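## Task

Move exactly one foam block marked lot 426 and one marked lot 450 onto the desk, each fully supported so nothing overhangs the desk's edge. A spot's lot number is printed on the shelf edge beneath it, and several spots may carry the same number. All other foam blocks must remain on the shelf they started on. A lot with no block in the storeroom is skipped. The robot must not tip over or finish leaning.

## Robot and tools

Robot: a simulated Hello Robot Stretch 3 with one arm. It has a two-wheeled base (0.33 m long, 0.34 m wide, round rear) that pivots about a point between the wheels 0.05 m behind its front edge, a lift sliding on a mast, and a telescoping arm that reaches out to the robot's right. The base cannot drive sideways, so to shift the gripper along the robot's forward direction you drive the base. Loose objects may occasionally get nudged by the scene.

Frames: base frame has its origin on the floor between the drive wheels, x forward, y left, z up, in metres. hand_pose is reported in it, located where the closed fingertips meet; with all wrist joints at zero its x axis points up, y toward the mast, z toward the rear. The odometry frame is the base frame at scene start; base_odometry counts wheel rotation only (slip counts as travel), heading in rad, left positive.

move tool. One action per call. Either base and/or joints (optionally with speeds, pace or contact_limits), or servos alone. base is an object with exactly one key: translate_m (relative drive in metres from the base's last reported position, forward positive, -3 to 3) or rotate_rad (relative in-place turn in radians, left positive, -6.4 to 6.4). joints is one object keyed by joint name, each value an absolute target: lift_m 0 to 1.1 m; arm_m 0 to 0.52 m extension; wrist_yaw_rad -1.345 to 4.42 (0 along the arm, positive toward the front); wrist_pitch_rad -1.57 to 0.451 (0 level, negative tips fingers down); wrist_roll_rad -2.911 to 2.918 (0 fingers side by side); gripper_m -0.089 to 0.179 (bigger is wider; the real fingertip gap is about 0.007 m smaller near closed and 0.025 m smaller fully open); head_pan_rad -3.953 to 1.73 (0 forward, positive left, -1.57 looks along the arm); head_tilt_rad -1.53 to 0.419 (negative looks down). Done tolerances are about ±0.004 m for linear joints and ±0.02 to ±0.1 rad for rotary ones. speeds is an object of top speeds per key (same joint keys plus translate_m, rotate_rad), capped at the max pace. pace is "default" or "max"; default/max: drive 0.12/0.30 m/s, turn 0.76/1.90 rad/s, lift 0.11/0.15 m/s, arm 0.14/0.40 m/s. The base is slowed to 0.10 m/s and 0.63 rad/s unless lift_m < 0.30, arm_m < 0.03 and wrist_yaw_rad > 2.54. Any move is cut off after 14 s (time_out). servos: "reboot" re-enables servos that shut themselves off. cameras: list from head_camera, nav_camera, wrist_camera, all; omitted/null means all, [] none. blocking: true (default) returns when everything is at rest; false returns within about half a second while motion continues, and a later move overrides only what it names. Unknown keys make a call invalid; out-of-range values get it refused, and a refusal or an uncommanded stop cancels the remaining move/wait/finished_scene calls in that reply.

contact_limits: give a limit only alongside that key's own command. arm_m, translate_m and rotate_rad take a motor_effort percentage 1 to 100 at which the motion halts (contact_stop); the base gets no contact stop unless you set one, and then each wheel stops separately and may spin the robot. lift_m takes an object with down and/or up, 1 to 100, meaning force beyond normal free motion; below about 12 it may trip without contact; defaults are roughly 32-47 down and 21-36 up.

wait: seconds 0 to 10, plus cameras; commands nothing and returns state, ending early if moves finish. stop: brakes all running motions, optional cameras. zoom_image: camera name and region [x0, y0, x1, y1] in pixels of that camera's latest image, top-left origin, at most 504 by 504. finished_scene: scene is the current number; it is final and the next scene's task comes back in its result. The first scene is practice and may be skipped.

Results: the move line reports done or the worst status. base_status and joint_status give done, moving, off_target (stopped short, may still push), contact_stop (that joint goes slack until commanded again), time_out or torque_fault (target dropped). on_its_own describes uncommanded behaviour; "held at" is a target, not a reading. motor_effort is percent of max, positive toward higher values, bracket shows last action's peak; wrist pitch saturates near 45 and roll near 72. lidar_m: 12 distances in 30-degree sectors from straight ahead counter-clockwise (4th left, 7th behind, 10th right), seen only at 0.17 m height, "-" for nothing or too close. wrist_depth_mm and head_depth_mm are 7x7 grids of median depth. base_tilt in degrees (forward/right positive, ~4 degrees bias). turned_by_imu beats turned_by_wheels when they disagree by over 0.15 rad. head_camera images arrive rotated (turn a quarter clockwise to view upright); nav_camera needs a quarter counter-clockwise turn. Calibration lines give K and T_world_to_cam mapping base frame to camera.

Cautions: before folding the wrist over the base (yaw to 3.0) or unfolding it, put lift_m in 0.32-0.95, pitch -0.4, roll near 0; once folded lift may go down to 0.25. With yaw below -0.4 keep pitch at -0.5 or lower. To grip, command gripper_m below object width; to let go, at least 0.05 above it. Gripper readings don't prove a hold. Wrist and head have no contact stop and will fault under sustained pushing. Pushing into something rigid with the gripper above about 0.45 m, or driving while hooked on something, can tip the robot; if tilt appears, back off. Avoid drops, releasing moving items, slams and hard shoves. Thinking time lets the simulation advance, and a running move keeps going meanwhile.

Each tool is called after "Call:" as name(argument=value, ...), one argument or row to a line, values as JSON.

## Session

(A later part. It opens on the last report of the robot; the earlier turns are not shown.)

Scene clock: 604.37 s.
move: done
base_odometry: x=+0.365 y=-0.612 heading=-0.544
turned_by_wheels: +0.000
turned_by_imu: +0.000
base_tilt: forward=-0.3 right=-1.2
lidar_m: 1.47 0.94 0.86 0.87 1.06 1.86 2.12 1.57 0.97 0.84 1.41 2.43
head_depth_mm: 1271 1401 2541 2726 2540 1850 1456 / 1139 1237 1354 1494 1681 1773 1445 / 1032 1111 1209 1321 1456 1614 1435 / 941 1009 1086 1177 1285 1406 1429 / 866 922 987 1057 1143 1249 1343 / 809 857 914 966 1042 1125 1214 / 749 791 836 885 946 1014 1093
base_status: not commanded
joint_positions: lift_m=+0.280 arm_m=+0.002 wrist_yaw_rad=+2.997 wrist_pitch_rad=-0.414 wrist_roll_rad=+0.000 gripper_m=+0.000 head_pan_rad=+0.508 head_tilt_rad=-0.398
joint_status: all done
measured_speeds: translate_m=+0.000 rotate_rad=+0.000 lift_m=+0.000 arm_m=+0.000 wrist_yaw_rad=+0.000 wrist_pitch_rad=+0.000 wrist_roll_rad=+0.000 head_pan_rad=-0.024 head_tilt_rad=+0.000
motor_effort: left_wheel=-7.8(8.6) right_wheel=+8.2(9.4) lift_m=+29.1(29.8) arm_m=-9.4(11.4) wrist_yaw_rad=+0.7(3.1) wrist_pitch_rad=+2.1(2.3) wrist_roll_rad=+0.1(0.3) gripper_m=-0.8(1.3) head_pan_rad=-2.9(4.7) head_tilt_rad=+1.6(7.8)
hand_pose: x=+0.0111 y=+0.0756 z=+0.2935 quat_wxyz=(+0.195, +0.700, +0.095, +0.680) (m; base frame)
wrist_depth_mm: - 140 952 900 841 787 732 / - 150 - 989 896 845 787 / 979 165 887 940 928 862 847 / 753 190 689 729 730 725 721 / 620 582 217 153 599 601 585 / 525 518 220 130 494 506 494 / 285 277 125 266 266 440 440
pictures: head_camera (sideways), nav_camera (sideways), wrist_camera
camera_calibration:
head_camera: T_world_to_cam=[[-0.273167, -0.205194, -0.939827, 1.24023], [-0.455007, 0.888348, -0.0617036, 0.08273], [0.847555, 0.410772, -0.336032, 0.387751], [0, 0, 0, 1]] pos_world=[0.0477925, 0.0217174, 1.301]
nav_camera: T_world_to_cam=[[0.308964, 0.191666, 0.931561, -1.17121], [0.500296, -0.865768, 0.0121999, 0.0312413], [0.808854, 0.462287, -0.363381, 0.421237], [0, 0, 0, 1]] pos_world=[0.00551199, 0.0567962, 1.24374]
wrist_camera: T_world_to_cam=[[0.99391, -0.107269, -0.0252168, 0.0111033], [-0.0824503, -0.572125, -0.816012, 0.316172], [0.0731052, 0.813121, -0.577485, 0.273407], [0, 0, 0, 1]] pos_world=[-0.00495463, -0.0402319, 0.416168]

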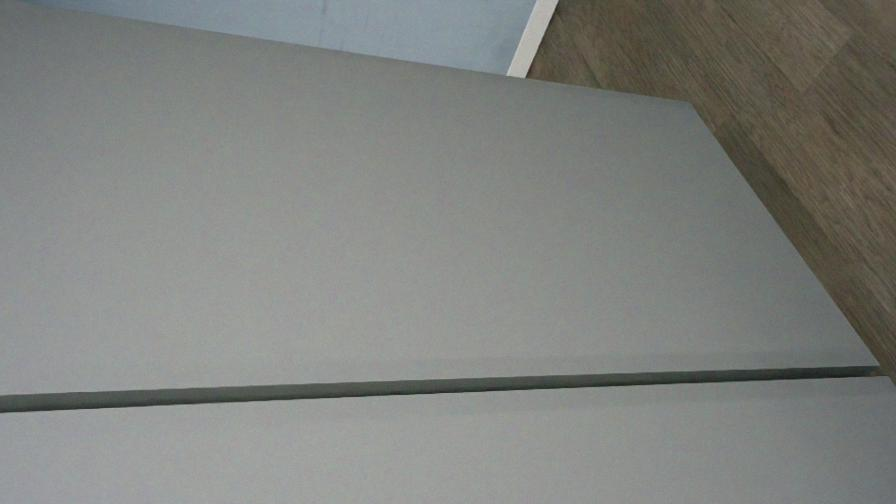

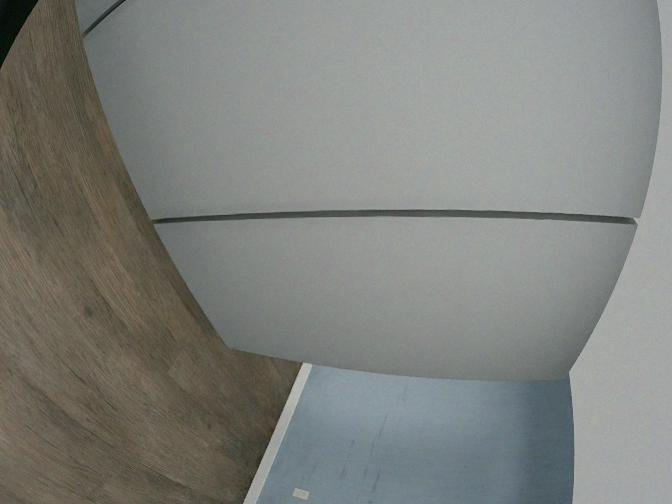

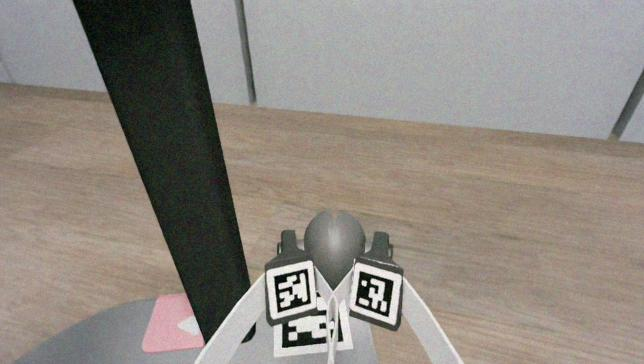

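Call:
move(
  base={"rotate_rad": -0.114},
  pace="max",
  cameras=[],
)

Call:
move(
  base={"translate_m": 1.948},
  joints={"head_pan_rad": 1.2, "head_tilt_rad": -0.4},
  pace="max",
  contact_limits={"translate_m": 45},
  cameras=["nav_camera"],
)

Call:
move(
  base={"rotate_rad": 1.338},
  joints={"head_pan_rad": 0.3, "head_tilt_rad": -0.4},
  pace="max",
  cameras=["nav_camera"],
)

Scene clock: 641.50 s.
move: done
base_odometry: x=+0.365 y=-0.612 heading=-0.658
turned_by_wheels: -0.114
turned_by_imu: -0.112
base_tilt: forward=-0.2 right=-1.1
lidar_m: 2.43 1.00 0.86 0.86 0.99 1.70 1.86 1.65 0.97 0.84 1.11 2.44
head_depth_mm: 2248 2339 2441 2567 2534 1842 1446 / 1382 2453 2630 2814 2530 1832 1443 / 1199 1292 1408 1544 1723 1762 1438 / 1062 1142 1228 1331 1467 1601 1429 / 960 1023 1090 1174 1267 1380 1399 / 873 923 981 1045 1118 1211 1306 / 805 850 895 951 1010 1081 1153
base_status: done
joint_positions: lift_m=+0.280 arm_m=+0.002 wrist_yaw_rad=+2.997 wrist_pitch_rad=-0.414 wrist_roll_rad=+0.000 gripper_m=+0.000 head_pan_rad=+0.500 head_tilt_rad=-0.398
joint_status: not commanded
measured_speeds: all 0
motor_effort: left_wheel=+7.3(11.9) right_wheel=-8.0(11.2) lift_m=+28.4(29.8) arm_m=-5.2(6.2) wrist_yaw_rad=+2.2(3.3) wrist_pitch_rad=+2.2(2.3) wrist_roll_rad=-0.2(0.3) gripper_m=-1.0(1.3) head_pan_rad=-3.0(3.7) head_tilt_rad=-2.6(3.4)
hand_pose: x=+0.0111 y=+0.0756 z=+0.2935 quat_wxyz=(+0.195, +0.700, +0.095, +0.680) (m; base frame)
wrist_depth_mm: - 140 895 873 830 803 790 / - 150 964 948 910 862 835 / 963 164 893 928 920 927 871 / 750 190 680 738 729 721 713 / 616 599 215 153 606 599 592 / 519 514 220 130 492 505 502 / 285 277 125 264 268 441 439
pictures: none
No camera images: "cameras" was empty.

Scene clock: 649.40 s.
move: done
base_odometry: x=+1.907 y=-1.802 heading=-0.657
turned_by_wheels: +0.000
turned_by_imu: +0.001
base_tilt: forward=-0.3 right=-1.3
lidar_m: 0.55 0.64 1.10 1.84 0.60 0.74 3.79 1.71 1.69 1.13 0.65 0.56
head_depth_mm: 1125 1125 1128 1134 1141 1146 1153 / 1476 1479 1485 1499 1509 1511 1401 / 1611 1711 1838 1965 2088 1827 1432 / 1591 1694 1818 1950 2103 1804 1429 / 1571 1666 1787 1926 2074 1795 1425 / 1543 1649 1750 1884 2029 1800 1421 / 1524 1633 1735 1855 2006 1771 1412
base_status: done
joint_positions: lift_m=+0.280 arm_m=+0.002 wrist_yaw_rad=+2.998 wrist_pitch_rad=-0.414 wrist_roll_rad=+0.000 gripper_m=+0.000 head_pan_rad=+1.200 head_tilt_rad=-0.400
joint_status: all done
measured_speeds: all 0
motor_effort: left_wheel=+5.5(14.8) right_wheel=+2.5(11.7) lift_m=+24.9(28.6) arm_m=+1.7(5.0) wrist_yaw_rad=+1.2(3.0) wrist_pitch_rad=+2.2(2.3) wrist_roll_rad=+0.0(0.3) gripper_m=-0.9(1.6) head_pan_rad=-2.6(5.6) head_tilt_rad=-4.0(7.5)
contact_limits: translate_m 45 (maximum 100)
hand_pose: x=+0.0110 y=+0.0756 z=+0.2935 quat_wxyz=(+0.195, +0.700, +0.096, +0.680) (m; base frame)
wrist_depth_mm: 485 140 - - - - 915 / 516 150 - - - - 905 / 566 165 889 952 932 914 833 / 619 190 680 727 727 729 714 / 621 592 215 153 603 594 593 / 521 521 221 130 495 506 505 / 283 277 125 266 266 441 441
pictures: nav_camera (sideways)
camera_calibration:
nav_camera: T_world_to_cam=[[0.116443, 0.346387, 0.930837, -1.16909], [0.937473, -0.347845, 0.0121688, 0.028615], [0.328002, 0.871217, -0.365233, 0.42658], [0, 0, 0, 1]] pos_world=[-0.030613, 0.0432672, 1.24368]

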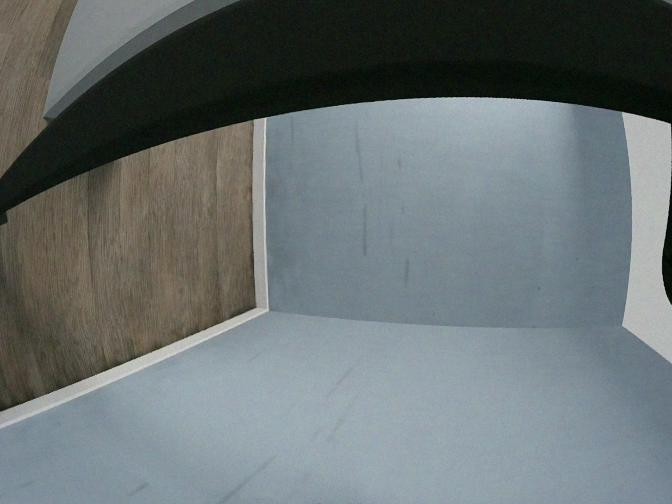

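Scene clock: 651.37 s.
move: done
base_odometry: x=+1.907 y=-1.802 heading=+0.680
turned_by_wheels: +1.338
turned_by_imu: +1.312
base_tilt: forward=-0.3 right=-1.2
lidar_m: 1.84 0.67 0.60 1.47 1.99 1.69 1.93 0.78 0.58 0.56 0.58 0.79
head_depth_mm: 1506 1597 1695 1798 1933 1850 1449 / 1551 1645 1734 1862 2005 1826 1445 / 1595 1689 1803 1913 2070 1828 1432 / 1638 1748 1867 1998 2140 1808 1430 / 1700 1807 1924 2069 2208 1797 1422 / 1734 1837 1958 2084 2196 1101 1164 / 690 719 748 785 821 864 913
base_status: done
joint_positions: lift_m=+0.280 arm_m=+0.002 wrist_yaw_rad=+2.998 wrist_pitch_rad=-0.414 wrist_roll_rad=+0.000 gripper_m=+0.000 head_pan_rad=+0.294 head_tilt_rad=-0.401
joint_status: all done
measured_speeds: all 0
motor_effort: left_wheel=-7.4(14.8) right_wheel=+7.6(14.7) lift_m=+25.1(25.8) arm_m=-3.5(4.0) wrist_yaw_rad=+2.4(2.8) wrist_pitch_rad=+2.3(2.3) wrist_roll_rad=-0.2(0.3) gripper_m=-1.0(1.4) head_pan_rad=+3.5(4.7) head_tilt_rad=-2.4(5.7)
hand_pose: x=+0.0110 y=+0.0756 z=+0.2935 quat_wxyz=(+0.195, +0.700, +0.096, +0.680) (m; base frame)
wrist_depth_mm: - 140 - - - 619 521 / - 150 - - - 627 567 / 970 164 908 951 927 636 627 / 766 190 683 729 728 682 677 / 616 595 215 153 592 593 591 / 524 526 221 130 493 507 502 / 283 277 125 266 267 438 442
pictures: nav_camera (sideways)
camera_calibration:
nav_camera: T_world_to_cam=[[0.344883, 0.122182, 0.93066, -1.17025], [0.304593, -0.952405, 0.0121612, 0.0324854], [0.887851, 0.279278, -0.365684, 0.423752], [0, 0, 0, 1]] pos_world=[0.0174762, 0.0555783, 1.24367]

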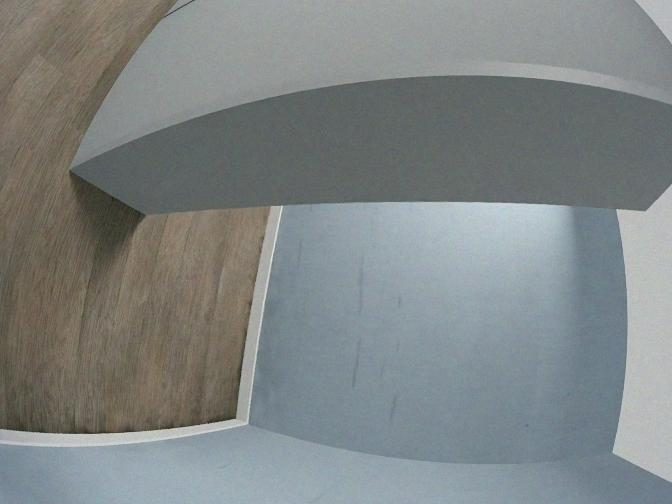

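Call:
move(
  base={"translate_m": 1.34},
  joints={"head_pan_rad": 1.57, "head_tilt_rad": -0.45},
  pace="max",
  contact_limits={"translate_m": 45},
  cameras=["nav_camera", "head_camera"],
)

Scene clock: 691.97 s.
move: done
base_odometry: x=+2.949 y=-0.960 heading=+0.680
turned_by_wheels: +0.000
turned_by_imu: +0.001
base_tilt: forward=-0.4 right=-1.2
lidar_m: 0.51 0.53 0.72 2.02 1.36 0.69 2.16 0.79 0.58 0.56 0.59 0.53
head_depth_mm: 1451 1414 1385 1358 1334 1312 1280 / 2178 2100 2045 1982 1927 1672 1391 / 3582 3768 3896 3193 2299 1727 1378 / 3649 3916 - 3449 2292 1711 1375 / 3663 3909 - 3380 2267 1706 1367 / 2757 2900 2741 2534 2252 1698 1363 / 1926 2084 2184 1812 1627 1634 1354
base_status: done
joint_positions: lift_m=+0.280 arm_m=+0.002 wrist_yaw_rad=+2.998 wrist_pitch_rad=-0.414 wrist_roll_rad=+0.000 gripper_m=+0.000 head_pan_rad=+1.570 head_tilt_rad=-0.450
joint_status: all done
measured_speeds: all 0
motor_effort: left_wheel=+4.0(13.2) right_wheel=+3.5(14.0) lift_m=+26.4(27.6) arm_m=-8.8(12.5) wrist_yaw_rad=+1.5(3.1) wrist_pitch_rad=+2.1(2.3) wrist_roll_rad=-0.2(0.3) gripper_m=-1.0(1.8) head_pan_rad=-2.9(6.5) head_tilt_rad=-4.3(7.2)
contact_limits: translate_m 45 (maximum 100)
hand_pose: x=+0.0110 y=+0.0756 z=+0.2935 quat_wxyz=(+0.195, +0.700, +0.096, +0.680) (m; base frame)
wrist_depth_mm: - 140 - - - 835 587 / - 150 - - - 858 591 / 824 164 893 941 929 828 595 / 706 190 691 737 720 724 595 / 619 592 215 154 601 590 568 / 520 517 220 130 496 510 503 / 282 276 125 266 267 439 437
pictures: head_camera (sideways), nav_camera (sideways)
camera_calibration:
head_camera: T_world_to_cam=[[0.045977, -0.38692, -0.920966, 1.21367], [-0.997458, 0.0324665, -0.0634356, 0.0882896], [0.0544451, 0.921541, -0.384444, 0.455592], [0, 0, 0, 1]] pos_world=[0.00745965, 0.0468787, 1.2985]
nav_camera: T_world_to_cam=[[-0.0167167, 0.41112, 0.911428, -1.14295], [0.999816, 0.0154435, 0.0113717, 0.0292732], [-0.00940054, 0.91145, -0.411303, 0.488591], [0, 0, 0, 1]] pos_world=[-0.0437811, 0.0241108, 1.24234]

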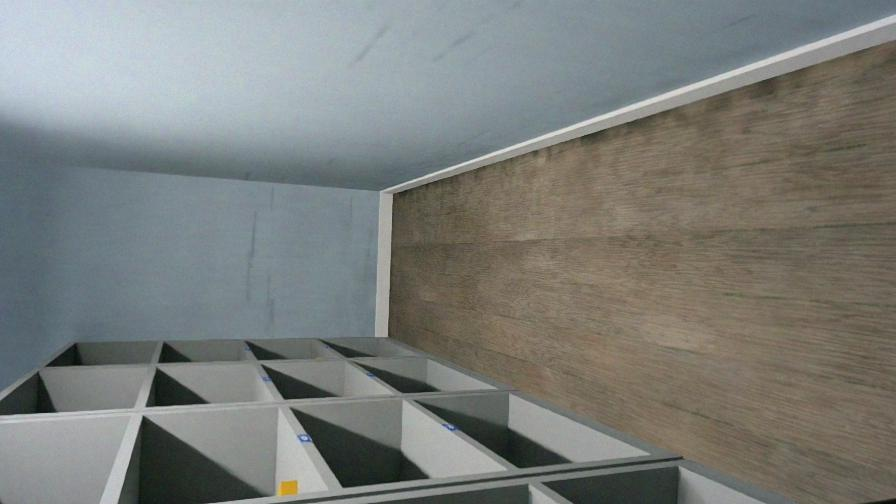

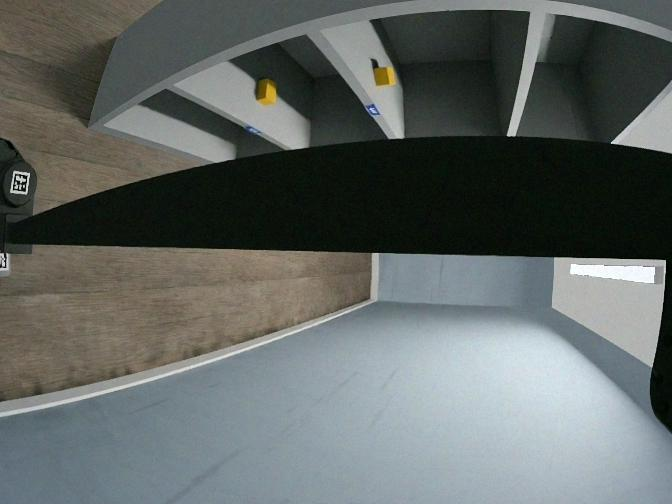

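Call:
zoom_image(
  camera="head_camera",
  region=[260, 400, 340, 500],
)

Call:
zoom_image(
  camera="nav_camera",
  region=[230, 60, 400, 140],
)

Call:
zoom_image(
  camera="head_camera",
  region=[235, 335, 475, 445],
)

Scaled by 5.040 from the camera's 896x504 image, which has a finer 1280x720 frame.

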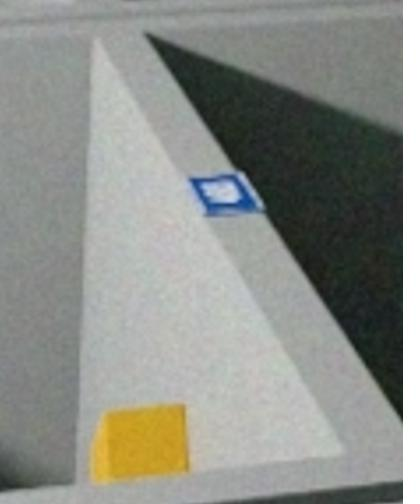

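Scaled by 2.965 from the camera's 672x504 image, which has a finer 792x594 frame.

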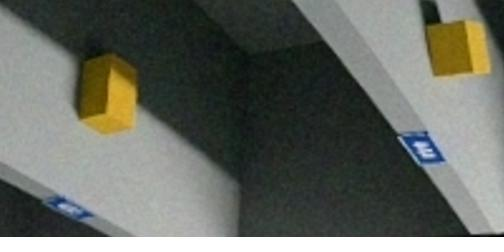

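Scaled by 2.100 from the camera's 896x504 image, which has a finer 1280x720 frame.

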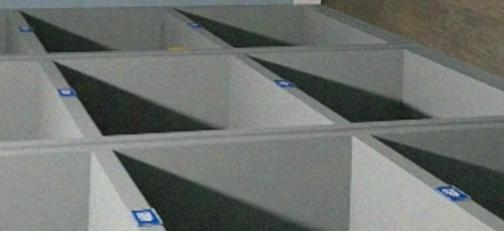

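Call:
move(
  base={"rotate_rad": -1.575},
  joints={"head_pan_rad": -1.9, "head_tilt_rad": -0.5},
  pace="max",
  cameras=["head_camera"],
)

Call:
move(
  base={"translate_m": -0.85},
  joints={"head_pan_rad": -1.57, "head_tilt_rad": -0.5},
  pace="max",
  contact_limits={"translate_m": 45},
  cameras=["head_camera", "nav_camera"],
)

Scene clock: 715.40 s.
move: done
base_odometry: x=+2.949 y=-0.960 heading=-0.894
turned_by_wheels: -1.575
turned_by_imu: -1.545
base_tilt: forward=-0.4 right=-1.3
lidar_m: 0.56 0.59 0.52 0.51 0.53 0.73 2.17 0.70 0.69 2.03 0.78 0.58
head_depth_mm: 652 673 695 718 757 863 1231 / 775 803 833 868 904 948 995 / 3023 3243 2727 1097 1162 1224 1260 / 2949 3191 3385 3081 2117 1629 1326 / 2834 3073 3360 3016 2097 1620 1320 / 2770 2972 3268 2970 2080 1615 1314 / 2660 2857 3112 2948 2067 1600 1306
base_status: done
joint_positions: lift_m=+0.280 arm_m=+0.002 wrist_yaw_rad=+2.998 wrist_pitch_rad=-0.414 wrist_roll_rad=+0.000 gripper_m=+0.000 head_pan_rad=-1.908 head_tilt_rad=-0.502
joint_status: all done
measured_speeds: translate_m=+0.000 rotate_rad=+0.000 lift_m=+0.000 arm_m=+0.000 wrist_yaw_rad=+0.000 wrist_pitch_rad=+0.000 wrist_roll_rad=+0.000 head_pan_rad=+0.024 head_tilt_rad=+0.000
motor_effort: left_wheel=+6.7(15.1) right_wheel=-8.6(14.8) lift_m=+28.0(28.6) arm_m=-11.2(12.5) wrist_yaw_rad=+1.4(2.8) wrist_pitch_rad=+2.2(2.3) wrist_roll_rad=+0.2(0.3) gripper_m=-0.5(1.4) head_pan_rad=+3.1(5.5) head_tilt_rad=-1.2(8.5)
hand_pose: x=+0.0110 y=+0.0756 z=+0.2935 quat_wxyz=(+0.195, +0.700, +0.096, +0.680) (m; base frame)
wrist_depth_mm: 489 140 505 521 525 537 552 / 532 150 545 563 581 591 593 / 583 165 592 618 629 645 648 / 612 190 625 672 670 681 665 / 617 590 215 153 599 592 588 / 521 517 220 130 491 508 507 / 284 277 125 267 265 440 441
pictures: head_camera (sideways)
camera_calibration:
head_camera: T_world_to_cam=[[0.100115, 0.424855, -0.899709, 1.1856], [0.931766, -0.357195, -0.0649902, 0.0785409], [-0.348983, -0.831811, -0.431626, 0.519451], [0, 0, 0, 1]] pos_world=[-0.0105985, -0.0435679, 1.29601]

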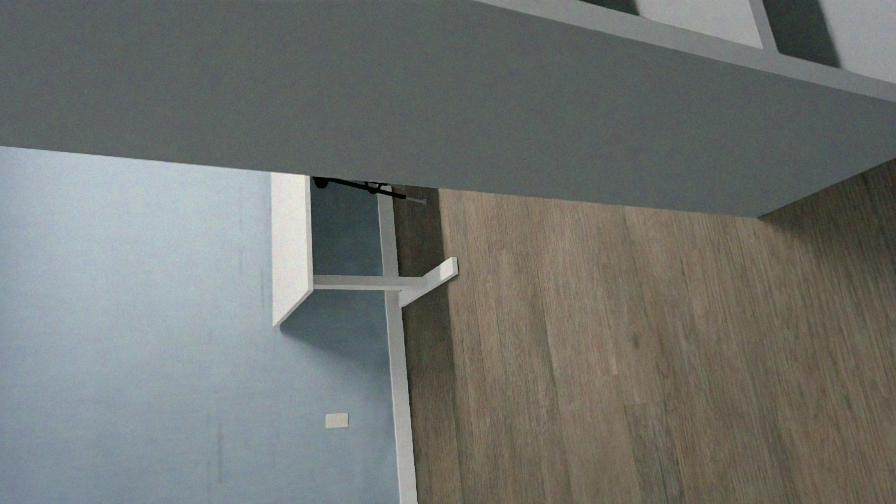

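Scene clock: 719.57 s.
move: done
base_odometry: x=+2.417 y=-0.297 heading=-0.894
turned_by_wheels: +0.000
turned_by_imu: +0.000
base_tilt: forward=-0.5 right=-1.3
lidar_m: 1.41 0.73 0.54 0.52 0.55 0.76 2.23 0.69 0.71 0.94 0.60 1.45
head_depth_mm: 768 831 905 746 594 977 791 / 769 833 908 737 588 974 787 / 770 835 908 625 584 965 784 / 772 838 910 718 578 958 780 / 774 837 910 713 574 952 774 / 773 839 914 704 1089 947 794 / 776 839 902 698 904 920 791
base_status: done
joint_positions: lift_m=+0.280 arm_m=+0.002 wrist_yaw_rad=+2.998 wrist_pitch_rad=-0.414 wrist_roll_rad=+0.000 gripper_m=+0.000 head_pan_rad=-1.570 head_tilt_rad=-0.501
joint_status: all done
measured_speeds: all 0
motor_effort: left_wheel=-3.1(14.2) right_wheel=-6.0(15.3) lift_m=+28.6(29.6) arm_m=-5.5(10.9) wrist_yaw_rad=+2.1(3.2) wrist_pitch_rad=+2.1(2.3) wrist_roll_rad=+0.0(0.3) gripper_m=-0.6(1.6) head_pan_rad=-3.2(6.0) head_tilt_rad=+4.6(5.0)
contact_limits: translate_m 45 (maximum 100)
hand_pose: x=+0.0110 y=+0.0756 z=+0.2935 quat_wxyz=(+0.195, +0.700, +0.096, +0.680) (m; base frame)
wrist_depth_mm: 503 140 521 528 544 554 566 / 550 150 560 581 596 605 619 / 603 164 613 634 651 669 674 / 646 190 651 671 689 692 713 / 616 593 215 154 601 601 595 / 521 519 220 130 497 507 498 / 284 276 125 266 266 441 438
pictures: head_camera (sideways), nav_camera (sideways)
camera_calibration:
head_camera: T_world_to_cam=[[-0.0467211, 0.432875, -0.900242, 1.18719], [0.997511, -0.0274228, -0.0649552, 0.0780944], [-0.0528047, -0.901037, -0.430516, 0.516201], [0, 0, 0, 1]] pos_world=[0.00482465, -0.0466481, 1.29607]
nav_camera: T_world_to_cam=[[0.0175039, -0.456615, 0.889492, -1.11454], [-0.999786, -0.0177996, 0.010537, 0.0425581], [0.0110213, -0.889487, -0.456828, 0.547707], [0, 0, 0, 1]] pos_world=[0.0560214, -0.0209797, 1.24113]

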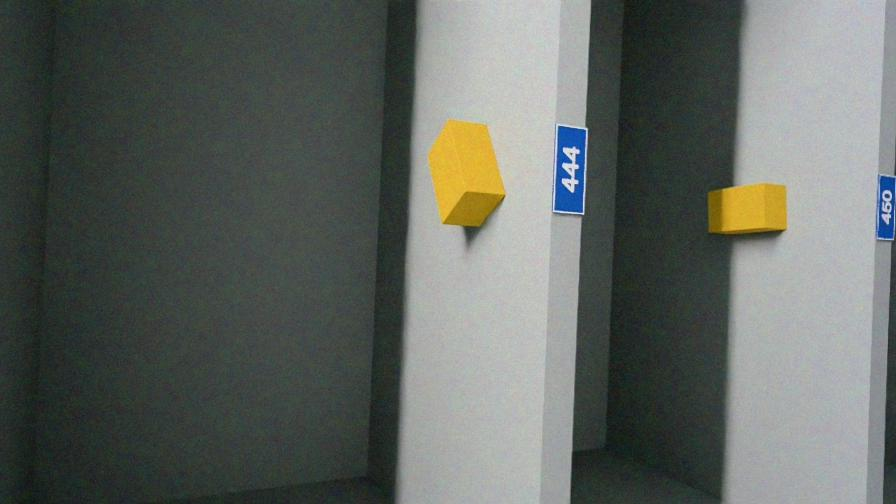

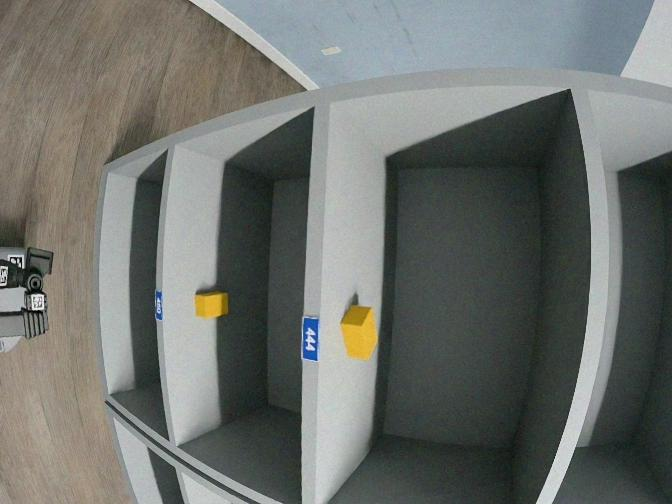

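Call:
zoom_image(
  camera="head_camera",
  region=[850, 160, 896, 250],
)

Call:
zoom_image(
  camera="nav_camera",
  region=[130, 275, 190, 335],
)

Scaled by 5.600 from the camera's 896x504 image, which has a finer 1280x720 frame.

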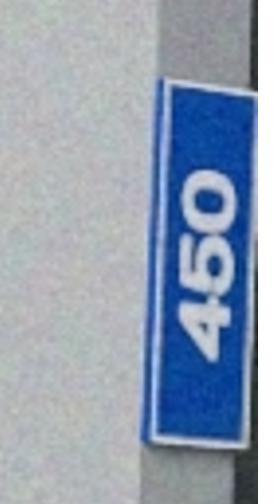

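Scaled by 8.400 from the camera's 672x504 image, which has a finer 792x594 frame.

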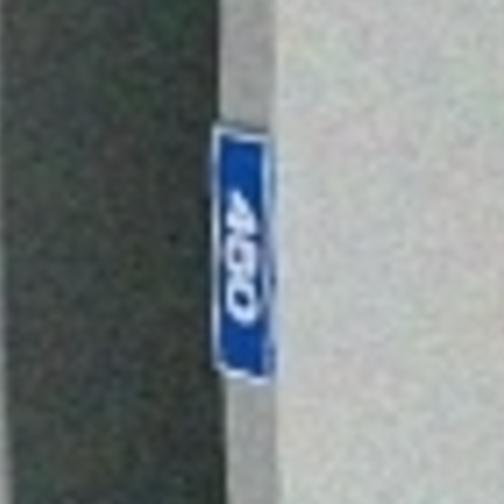

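Call:
move(
  joints={"head_pan_rad": -1.75, "head_tilt_rad": -0.8},
  cameras=["head_camera"],
)

Call:
zoom_image(
  camera="head_camera",
  region=[500, 180, 740, 330],
)

Scene clock: 735.90 s.
move: done
base_odometry: x=+2.417 y=-0.297 heading=-0.894
turned_by_wheels: +0.000
turned_by_imu: +0.000
base_tilt: forward=-0.4 right=-1.3
lidar_m: 1.41 0.73 0.54 0.52 0.55 0.76 2.23 0.70 0.72 0.94 0.60 1.46
head_depth_mm: 840 830 607 1000 956 1189 1162 / 825 816 602 1133 950 1257 1153 / 811 805 595 1130 944 1251 1146 / 797 795 566 1119 910 1243 1142 / 786 780 559 1107 906 1228 1138 / 772 768 553 1101 901 1200 1129 / 759 757 546 1084 893 1196 1124
base_status: not commanded
joint_positions: lift_m=+0.280 arm_m=+0.002 wrist_yaw_rad=+2.998 wrist_pitch_rad=-0.414 wrist_roll_rad=+0.000 gripper_m=+0.000 head_pan_rad=-1.756 head_tilt_rad=-0.800
joint_status: all done
measured_speeds: all 0
motor_effort: left_wheel=-3.4(4.0) right_wheel=-7.2(7.5) lift_m=+28.3(29.0) arm_m=+0.1(1.3) wrist_yaw_rad=+1.1(3.1) wrist_pitch_rad=+2.2(2.2) wrist_roll_rad=+0.1(0.3) gripper_m=-0.7(1.5) head_pan_rad=-1.7(5.5) head_tilt_rad=-6.2(8.5)
contact_limits: translate_m 45 (maximum 100)
hand_pose: x=+0.0110 y=+0.0756 z=+0.2935 quat_wxyz=(+0.195, +0.700, +0.096, +0.680) (m; base frame)
wrist_depth_mm: 504 140 520 536 544 550 574 / 545 150 563 583 599 611 631 / 601 164 613 630 655 672 684 / 638 190 645 676 692 695 714 / 623 596 215 154 599 599 592 / 523 521 221 130 491 506 503 / 285 276 125 265 267 440 439
pictures: head_camera (sideways)
camera_calibration:
head_camera: T_world_to_cam=[[0.0797156, 0.676033, -0.732547, 0.96778], [0.978908, -0.191771, -0.0704517, 0.0853372], [-0.188109, -0.71148, -0.677061, 0.837783], [0, 0, 0, 1]] pos_world=[-0.00309, -0.0418201, 1.28219]

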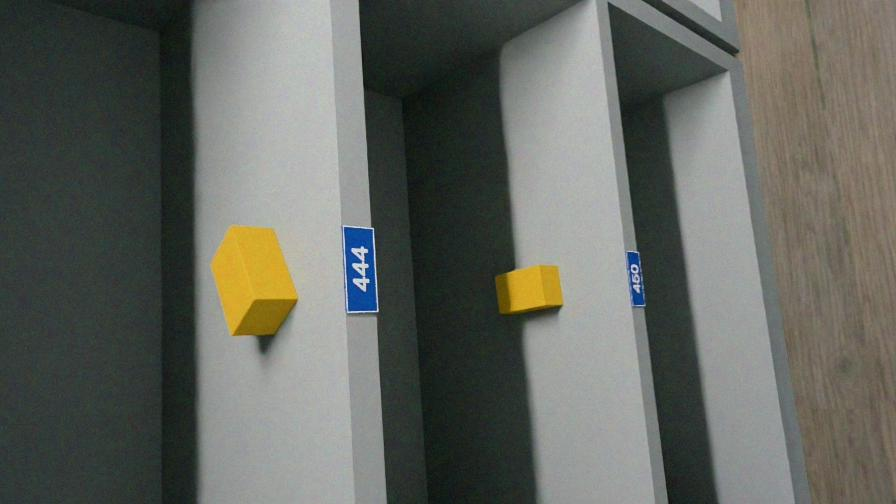

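Scaled by 2.100 from the camera's 896x504 image, which has a finer 1280x720 frame.

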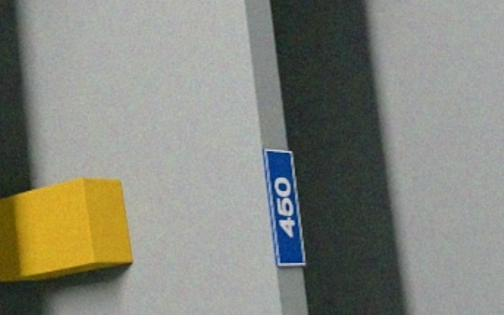

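Call:
zoom_image(
  camera="head_camera",
  region=[616, 244, 656, 314],
)

Call:
zoom_image(
  camera="head_camera",
  region=[480, 250, 580, 330],
)

Scaled by 7.200 from the camera's 896x504 image, which has a finer 1280x720 frame.

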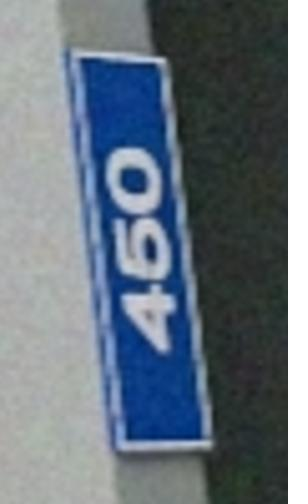

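Scaled by 5.040 from the camera's 896x504 image, which has a finer 1280x720 frame.

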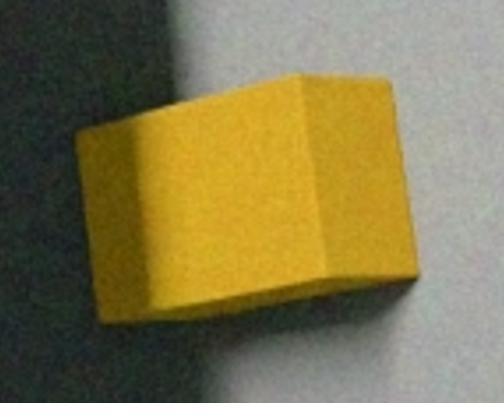

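Call:
move(
  base={"translate_m": -0.087},
  joints={"lift_m": 0.495, "wrist_pitch_rad": -0.4, "head_pan_rad": -1.57, "head_tilt_rad": -0.8},
  pace="max",
  contact_limits={"translate_m": 45},
  cameras=[],
)

Call:
move(
  joints={"wrist_yaw_rad": 0.07, "gripper_m": 0.179},
  pace="max",
  cameras=["head_camera"],
)

Call:
move(
  joints={"wrist_pitch_rad": -0.15, "arm_m": 0.06, "lift_m": 0.493},
  contact_limits={"arm_m": 32},
  cameras=["wrist_camera", "head_camera"],
)

Scene clock: 823.63 s.
move: done
base_odometry: x=+2.362 y=-0.229 heading=-0.894
turned_by_wheels: +0.000
turned_by_imu: -0.001
base_tilt: forward=-0.2 right=-1.4
lidar_m: 1.49 0.73 0.54 0.53 0.55 0.76 2.24 0.68 0.63 0.94 0.65 1.54
head_depth_mm: 775 828 582 1089 933 1090 1160 / 778 818 577 1128 923 1228 1158 / 780 803 570 1125 918 1224 1155 / 784 792 564 1120 903 1242 1142 / 785 779 559 1110 906 1238 1136 / 786 768 575 1098 900 1230 1136 / 791 758 570 1087 892 1196 1124
base_status: done
joint_positions: lift_m=+0.495 arm_m=+0.002 wrist_yaw_rad=+2.998 wrist_pitch_rad=-0.414 wrist_roll_rad=+0.000 gripper_m=+0.000 head_pan_rad=-1.566 head_tilt_rad=-0.800
joint_status: all done
measured_speeds: all 0
motor_effort: left_wheel=+3.6(12.3) right_wheel=-7.3(15.3) lift_m=+26.8(32.7) arm_m=+8.7(9.3) wrist_yaw_rad=+1.0(3.4) wrist_pitch_rad=+2.1(5.3) wrist_roll_rad=+0.1(0.3) gripper_m=-0.9(1.5) head_pan_rad=-3.2(5.7) head_tilt_rad=-6.1(8.2)
contact_limits: translate_m 45 (maximum 100)
hand_pose: x=+0.0110 y=+0.0756 z=+0.5085 quat_wxyz=(+0.195, +0.700, +0.096, +0.680) (m; base frame)
wrist_depth_mm: 502 140 524 535 547 556 562 / 549 150 568 585 597 608 621 / 605 164 608 632 656 667 682 / 656 189 664 709 715 754 760 / 737 725 216 154 800 821 849 / 768 778 221 130 753 779 770 / 696 685 125 664 639 682 677
pictures: none
No camera images: "cameras" was empty.

Scene clock: 825.97 s.
move: done
base_odometry: x=+2.362 y=-0.229 heading=-0.894
turned_by_wheels: +0.000
turned_by_imu: +0.000
base_tilt: forward=-0.2 right=-1.3
lidar_m: 1.49 0.73 0.54 0.53 0.55 0.76 2.24 0.68 0.63 0.94 0.65 1.55
head_depth_mm: 777 826 584 1080 929 1085 1161 / 778 815 576 1131 923 1227 1150 / 782 804 570 1123 916 1219 1146 / 782 793 563 1120 907 1243 577 / 787 781 560 1111 908 1235 1136 / 788 768 575 1101 900 1228 1136 / 790 756 569 1092 896 1194 1130
base_status: not commanded
joint_positions: lift_m=+0.495 arm_m=+0.002 wrist_yaw_rad=+0.073 wrist_pitch_rad=-0.414 wrist_roll_rad=+0.000 gripper_m=+0.179 head_pan_rad=-1.570 head_tilt_rad=-0.800
joint_status: all done
measured_speeds: all 0
motor_effort: left_wheel=+3.6(4.2) right_wheel=-6.9(8.0) lift_m=+23.8(26.4) arm_m=+11.6(12.3) wrist_yaw_rad=-3.5(7.6) wrist_pitch_rad=+2.2(2.4) wrist_roll_rad=-0.1(0.3) gripper_m=+0.3(85.3) head_pan_rad=-3.2(3.9) head_tilt_rad=-5.2(6.7)
contact_limits: translate_m 45 (maximum 100)
hand_pose: x=-0.0051 y=-0.3712 z=+0.5085 quat_wxyz=(+0.697, +0.171, -0.686, -0.120) (m; base frame)
wrist_depth_mm: 461 486 479 378 409 444 436 / 306 301 297 295 289 286 282 / 457 286 273 260 250 241 233 / 498 707 912 865 824 794 606 / 484 715 819 807 808 801 565 / 118 142 695 685 681 658 121 / 119 591 599 589 597 578 110
pictures: head_camera (sideways)
camera_calibration:
head_camera: T_world_to_cam=[[-0.0469007, 0.679224, -0.732431, 0.968401], [0.99749, -0.00709495, -0.0704531, 0.0852256], [-0.05305, -0.733896, -0.677187, 0.837122], [0, 0, 0, 1]] pos_world=[0.00481632, -0.0427954, 1.28218]

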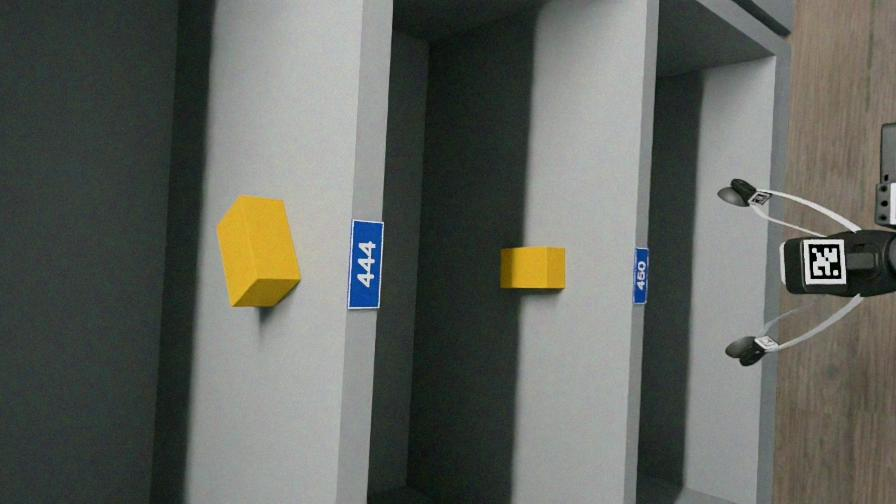

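Scene clock: 827.53 s.
move: done
base_odometry: x=+2.362 y=-0.229 heading=-0.894
turned_by_wheels: +0.000
turned_by_imu: +0.000
base_tilt: forward=-0.2 right=-1.2
lidar_m: 1.49 0.73 0.54 0.53 0.55 0.76 2.24 0.67 0.64 0.94 0.65 1.54
head_depth_mm: 779 828 582 1082 932 1086 1162 / 780 816 576 1128 922 1229 1153 / 781 802 570 1128 919 1217 521 / 784 793 565 1116 903 1248 544 / 784 779 560 1112 906 1210 1138 / 787 768 575 1098 903 1230 1134 / 790 755 569 1094 895 1197 1125
base_status: not commanded
joint_positions: lift_m=+0.493 arm_m=+0.060 wrist_yaw_rad=+0.073 wrist_pitch_rad=-0.173 wrist_roll_rad=+0.000 gripper_m=+0.179 head_pan_rad=-1.570 head_tilt_rad=-0.800
joint_status: all done
measured_speeds: all 0
motor_effort: left_wheel=+3.4(4.1) right_wheel=-6.9(7.6) lift_m=+28.6(31.2) arm_m=+12.5(14.9) wrist_yaw_rad=-2.0(4.5) wrist_pitch_rad=+3.7(5.7) wrist_roll_rad=+0.0(0.3) gripper_m=+0.7(1.0) head_pan_rad=-2.6(3.5) head_tilt_rad=-5.2(6.4)
contact_limits: arm_m 32 (drawing in: default 31, maximum 55; extending or still: default 39, maximum 69); translate_m 45 (maximum 100)
hand_pose: x=-0.0034 y=-0.4526 z=+0.5638 quat_wxyz=(+0.707, +0.087, -0.701, -0.036) (m; base frame)
wrist_depth_mm: 498 632 611 588 568 553 541 / 495 656 645 621 604 578 558 / 480 550 547 482 539 534 531 / 336 336 335 309 330 330 328 / 243 229 242 241 239 240 238 / 118 142 228 214 207 202 121 / 118 681 751 755 760 727 110
pictures: head_camera (sideways), wrist_camera
camera_calibration:
head_camera: T_world_to_cam=[[-0.0467997, 0.679231, -0.732431, 0.9684], [0.997489, -0.00724322, -0.0704531, 0.0852256], [-0.0531591, -0.733888, -0.677187, 0.837123], [0, 0, 0, 1]] pos_world=[0.00480996, -0.0427952, 1.28218]
wrist_camera: T_world_to_cam=[[-0.993279, -0.114683, -0.0156585, -0.0398014], [-0.0275301, 0.365477, -0.930413, 0.722408], [0.112425, -0.923728, -0.366178, -0.0450458], [0, 0, 0, 1]] pos_world=[-0.0145816, -0.310198, 0.65502]

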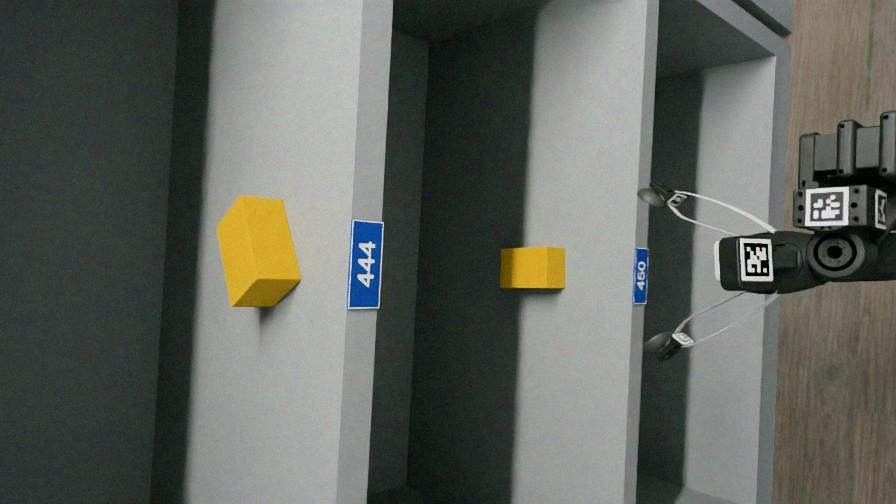

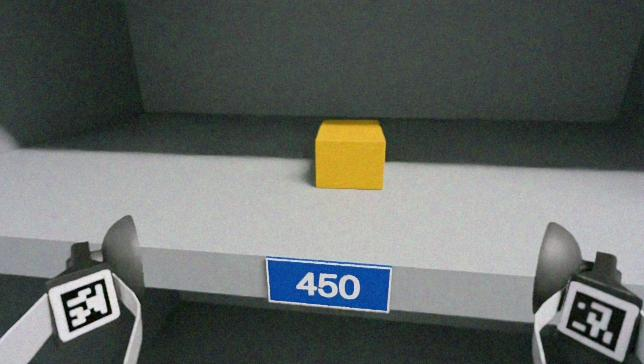

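Call:
move(
  joints={"arm_m": 0.17},
  speeds={"arm_m": 0.1},
  contact_limits={"arm_m": 32},
  cameras=["wrist_camera", "head_camera"],
)

Scene clock: 875.83 s.
move: done
base_odometry: x=+2.362 y=-0.229 heading=-0.894
turned_by_wheels: +0.000
turned_by_imu: +0.000
base_tilt: forward=-0.4 right=-1.1
lidar_m: 1.49 0.73 0.54 0.53 0.55 0.76 2.24 0.68 0.63 0.94 0.65 1.54
head_depth_mm: 778 825 583 1079 933 1086 1161 / 777 816 576 1128 926 1225 1134 / 779 803 569 1127 919 601 564 / 782 792 564 1118 905 635 1124 / 784 782 559 1107 906 1232 1136 / 788 768 575 1103 902 1229 1135 / 789 758 570 1092 893 1199 1126
base_status: not commanded
joint_positions: lift_m=+0.493 arm_m=+0.170 wrist_yaw_rad=+0.073 wrist_pitch_rad=-0.173 wrist_roll_rad=+0.000 gripper_m=+0.179 head_pan_rad=-1.570 head_tilt_rad=-0.800
joint_status: all done
measured_speeds: all 0
motor_effort: left_wheel=+3.9(4.2) right_wheel=-6.6(7.8) lift_m=+24.1(25.6) arm_m=+12.5(14.5) wrist_yaw_rad=-3.4(4.2) wrist_pitch_rad=+3.8(4.0) wrist_roll_rad=+0.0(0.3) gripper_m=+0.8(1.2) head_pan_rad=-2.6(3.5) head_tilt_rad=-4.5(6.5)
contact_limits: arm_m 32 (drawing in: default 31, maximum 55; extending or still: default 39, maximum 69); translate_m 45 (maximum 100)
hand_pose: x=-0.0034 y=-0.5626 z=+0.5638 quat_wxyz=(+0.707, +0.087, -0.701, -0.036) (m; base frame)
wrist_depth_mm: 490 529 502 489 468 458 445 / 503 558 530 512 492 478 458 / 480 550 540 530 505 490 475 / 336 335 332 206 306 332 327 / 243 228 241 208 226 239 237 / 119 141 188 188 188 186 121 / 118 150 155 155 154 148 110
pictures: head_camera (sideways), wrist_camera
camera_calibration:
head_camera: T_world_to_cam=[[-0.0467998, 0.679231, -0.73243, 0.9684], [0.997489, -0.00724309, -0.0704531, 0.0852256], [-0.053159, -0.733888, -0.677187, 0.837123], [0, 0, 0, 1]] pos_world=[0.00480997, -0.0427952, 1.28218]
wrist_camera: T_world_to_cam=[[-0.993281, -0.114664, -0.0156487, -0.0524166], [-0.0275055, 0.365257, -0.9305, 0.762595], [0.112411, -0.923818, -0.365957, -0.146823], [0, 0, 0, 1]] pos_world=[-0.0145845, -0.420191, 0.655044]

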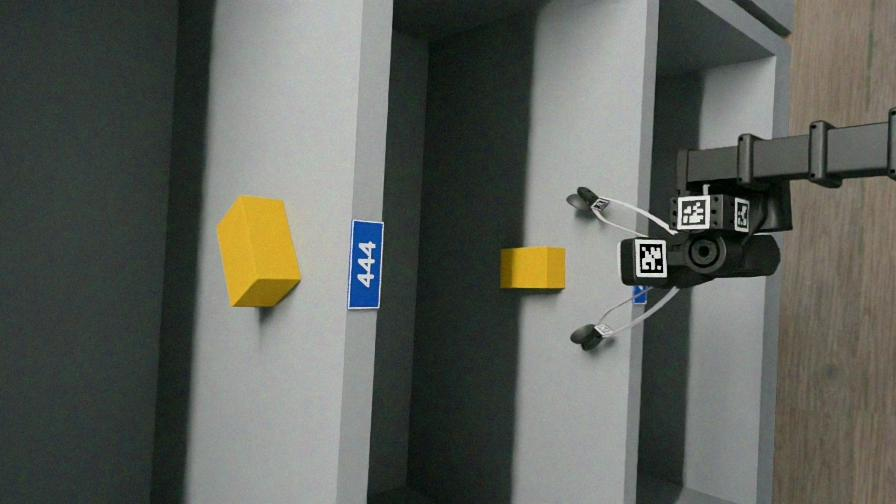

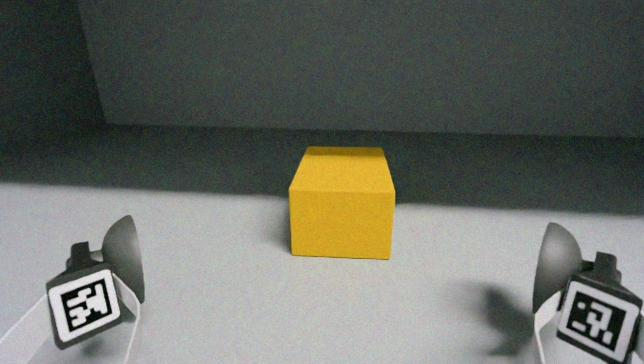

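Call:
move(
  joints={"arm_m": 0.252},
  speeds={"arm_m": 0.08},
  contact_limits={"arm_m": 32},
  cameras=["wrist_camera", "head_camera"],
)

Call:
move(
  joints={"gripper_m": 0.025},
  cameras=["wrist_camera"],
)

Scene clock: 888.07 s.
move: done
base_odometry: x=+2.362 y=-0.229 heading=-0.894
turned_by_wheels: +0.000
turned_by_imu: +0.000
base_tilt: forward=-0.4 right=-1.1
lidar_m: 1.49 0.73 0.54 0.53 0.55 0.76 2.23 0.68 0.63 0.94 0.65 1.55
head_depth_mm: 777 827 582 1077 931 1086 1162 / 778 814 577 1131 924 1230 1136 / 779 801 569 1127 917 636 550 / 782 793 564 1117 893 1169 1144 / 785 780 559 1109 888 1233 1139 / 787 767 575 1099 899 1226 1132 / 790 755 569 1091 892 1198 1132
base_status: not commanded
joint_positions: lift_m=+0.493 arm_m=+0.252 wrist_yaw_rad=+0.073 wrist_pitch_rad=-0.173 wrist_roll_rad=+0.000 gripper_m=+0.179 head_pan_rad=-1.570 head_tilt_rad=-0.800
joint_status: all done
measured_speeds: all 0
motor_effort: left_wheel=+3.2(4.1) right_wheel=-6.4(7.7) lift_m=+24.0(24.9) arm_m=+11.6(14.3) wrist_yaw_rad=-4.1(4.1) wrist_pitch_rad=+3.8(3.9) wrist_roll_rad=-0.1(0.4) gripper_m=+0.3(1.1) head_pan_rad=-2.7(3.4) head_tilt_rad=-4.7(4.9)
contact_limits: arm_m 32 (drawing in: default 31, maximum 55; extending or still: default 39, maximum 69); translate_m 45 (maximum 100)
hand_pose: x=-0.0034 y=-0.6446 z=+0.5639 quat_wxyz=(+0.707, +0.087, -0.701, -0.036) (m; base frame)
wrist_depth_mm: 451 437 428 410 397 382 371 / 473 468 448 433 417 403 390 / 476 484 471 449 434 422 407 / 334 334 332 330 329 330 328 / 241 228 239 149 225 238 238 / 119 141 173 122 172 186 121 / 118 149 149 128 143 148 110
pictures: head_camera (sideways), wrist_camera
camera_calibration:
head_camera: T_world_to_cam=[[-0.0467998, 0.679231, -0.732431, 0.9684], [0.997489, -0.0072431, -0.0704531, 0.0852256], [-0.053159, -0.733888, -0.677187, 0.837123], [0, 0, 0, 1]] pos_world=[0.00480997, -0.0427952, 1.28218]
wrist_camera: T_world_to_cam=[[-0.993282, -0.114657, -0.0156481, -0.0618173], [-0.027502, 0.365245, -0.930505, 0.792546], [0.112404, -0.923824, -0.365944, -0.22259], [0, 0, 0, 1]] pos_world=[-0.0145852, -0.502195, 0.655045]

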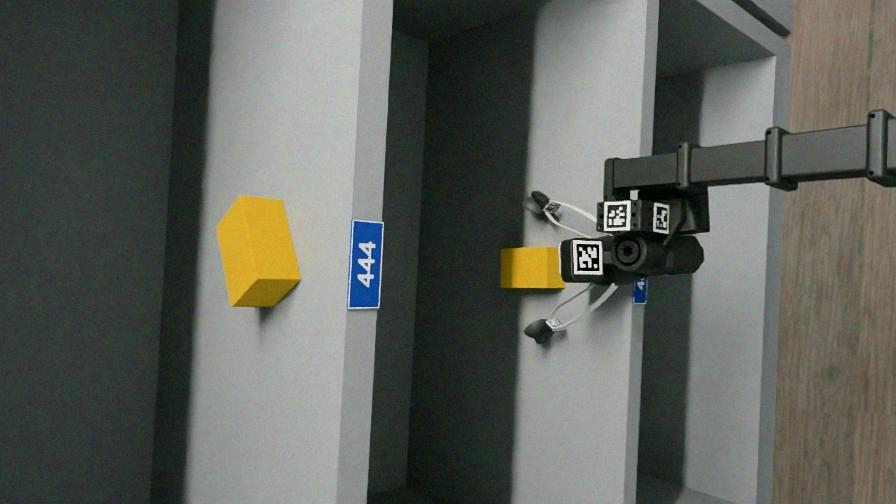

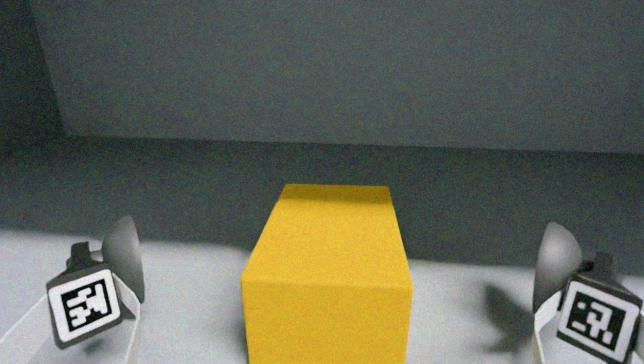

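Scene clock: 890.13 s.
move: done
base_odometry: x=+2.362 y=-0.229 heading=-0.894
turned_by_wheels: +0.000
turned_by_imu: +0.000
base_tilt: forward=-0.3 right=-1.2
lidar_m: 1.49 0.73 0.54 0.53 0.55 0.76 2.24 0.68 0.64 0.94 0.65 1.54
head_depth_mm: 777 826 583 1081 931 1087 1163 / 777 815 576 1129 924 1229 1135 / 781 804 569 1124 920 637 549 / 783 790 563 1116 891 1171 1145 / 785 780 558 1108 905 1232 1140 / 784 767 576 1098 899 1230 1136 / 791 757 569 1089 892 1198 1128
base_status: not commanded
joint_positions: lift_m=+0.493 arm_m=+0.252 wrist_yaw_rad=+0.073 wrist_pitch_rad=-0.173 wrist_roll_rad=+0.000 gripper_m=+0.026 head_pan_rad=-1.570 head_tilt_rad=-0.800
joint_status: all done
measured_speeds: all 0
motor_effort: left_wheel=+3.5(4.0) right_wheel=-7.2(8.0) lift_m=+24.6(25.3) arm_m=+7.6(12.2) wrist_yaw_rad=-2.1(4.8) wrist_pitch_rad=+3.8(4.0) wrist_roll_rad=-0.1(0.3) gripper_m=-15.5(87.8) head_pan_rad=-2.8(3.4) head_tilt_rad=-4.1(4.9)
contact_limits: arm_m 32 (drawing in: default 31, maximum 55; extending or still: default 39, maximum 69); translate_m 45 (maximum 100)
hand_pose: x=-0.0035 y=-0.6446 z=+0.5639 quat_wxyz=(+0.707, +0.087, -0.701, -0.036) (m; base frame)
wrist_depth_mm: 455 438 423 408 396 382 371 / 471 465 449 432 418 404 390 / 479 487 467 452 432 423 408 / 335 333 334 330 331 331 327 / 242 242 156 149 149 239 237 / 189 188 128 123 125 186 186 / 155 113 144 129 132 144 153
pictures: wrist_camera
camera_calibration:
wrist_camera: T_world_to_cam=[[-0.993323, -0.114299, -0.015646, -0.0616773], [-0.027367, 0.365211, -0.930522, 0.792546], [0.112072, -0.923881, -0.3659, -0.222648], [0, 0, 0, 1]] pos_world=[-0.0146233, -0.502197, 0.65505]

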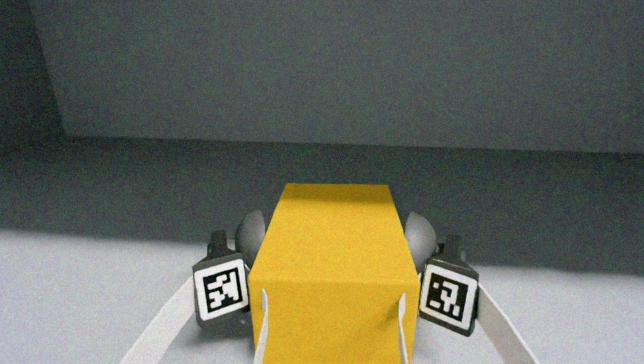

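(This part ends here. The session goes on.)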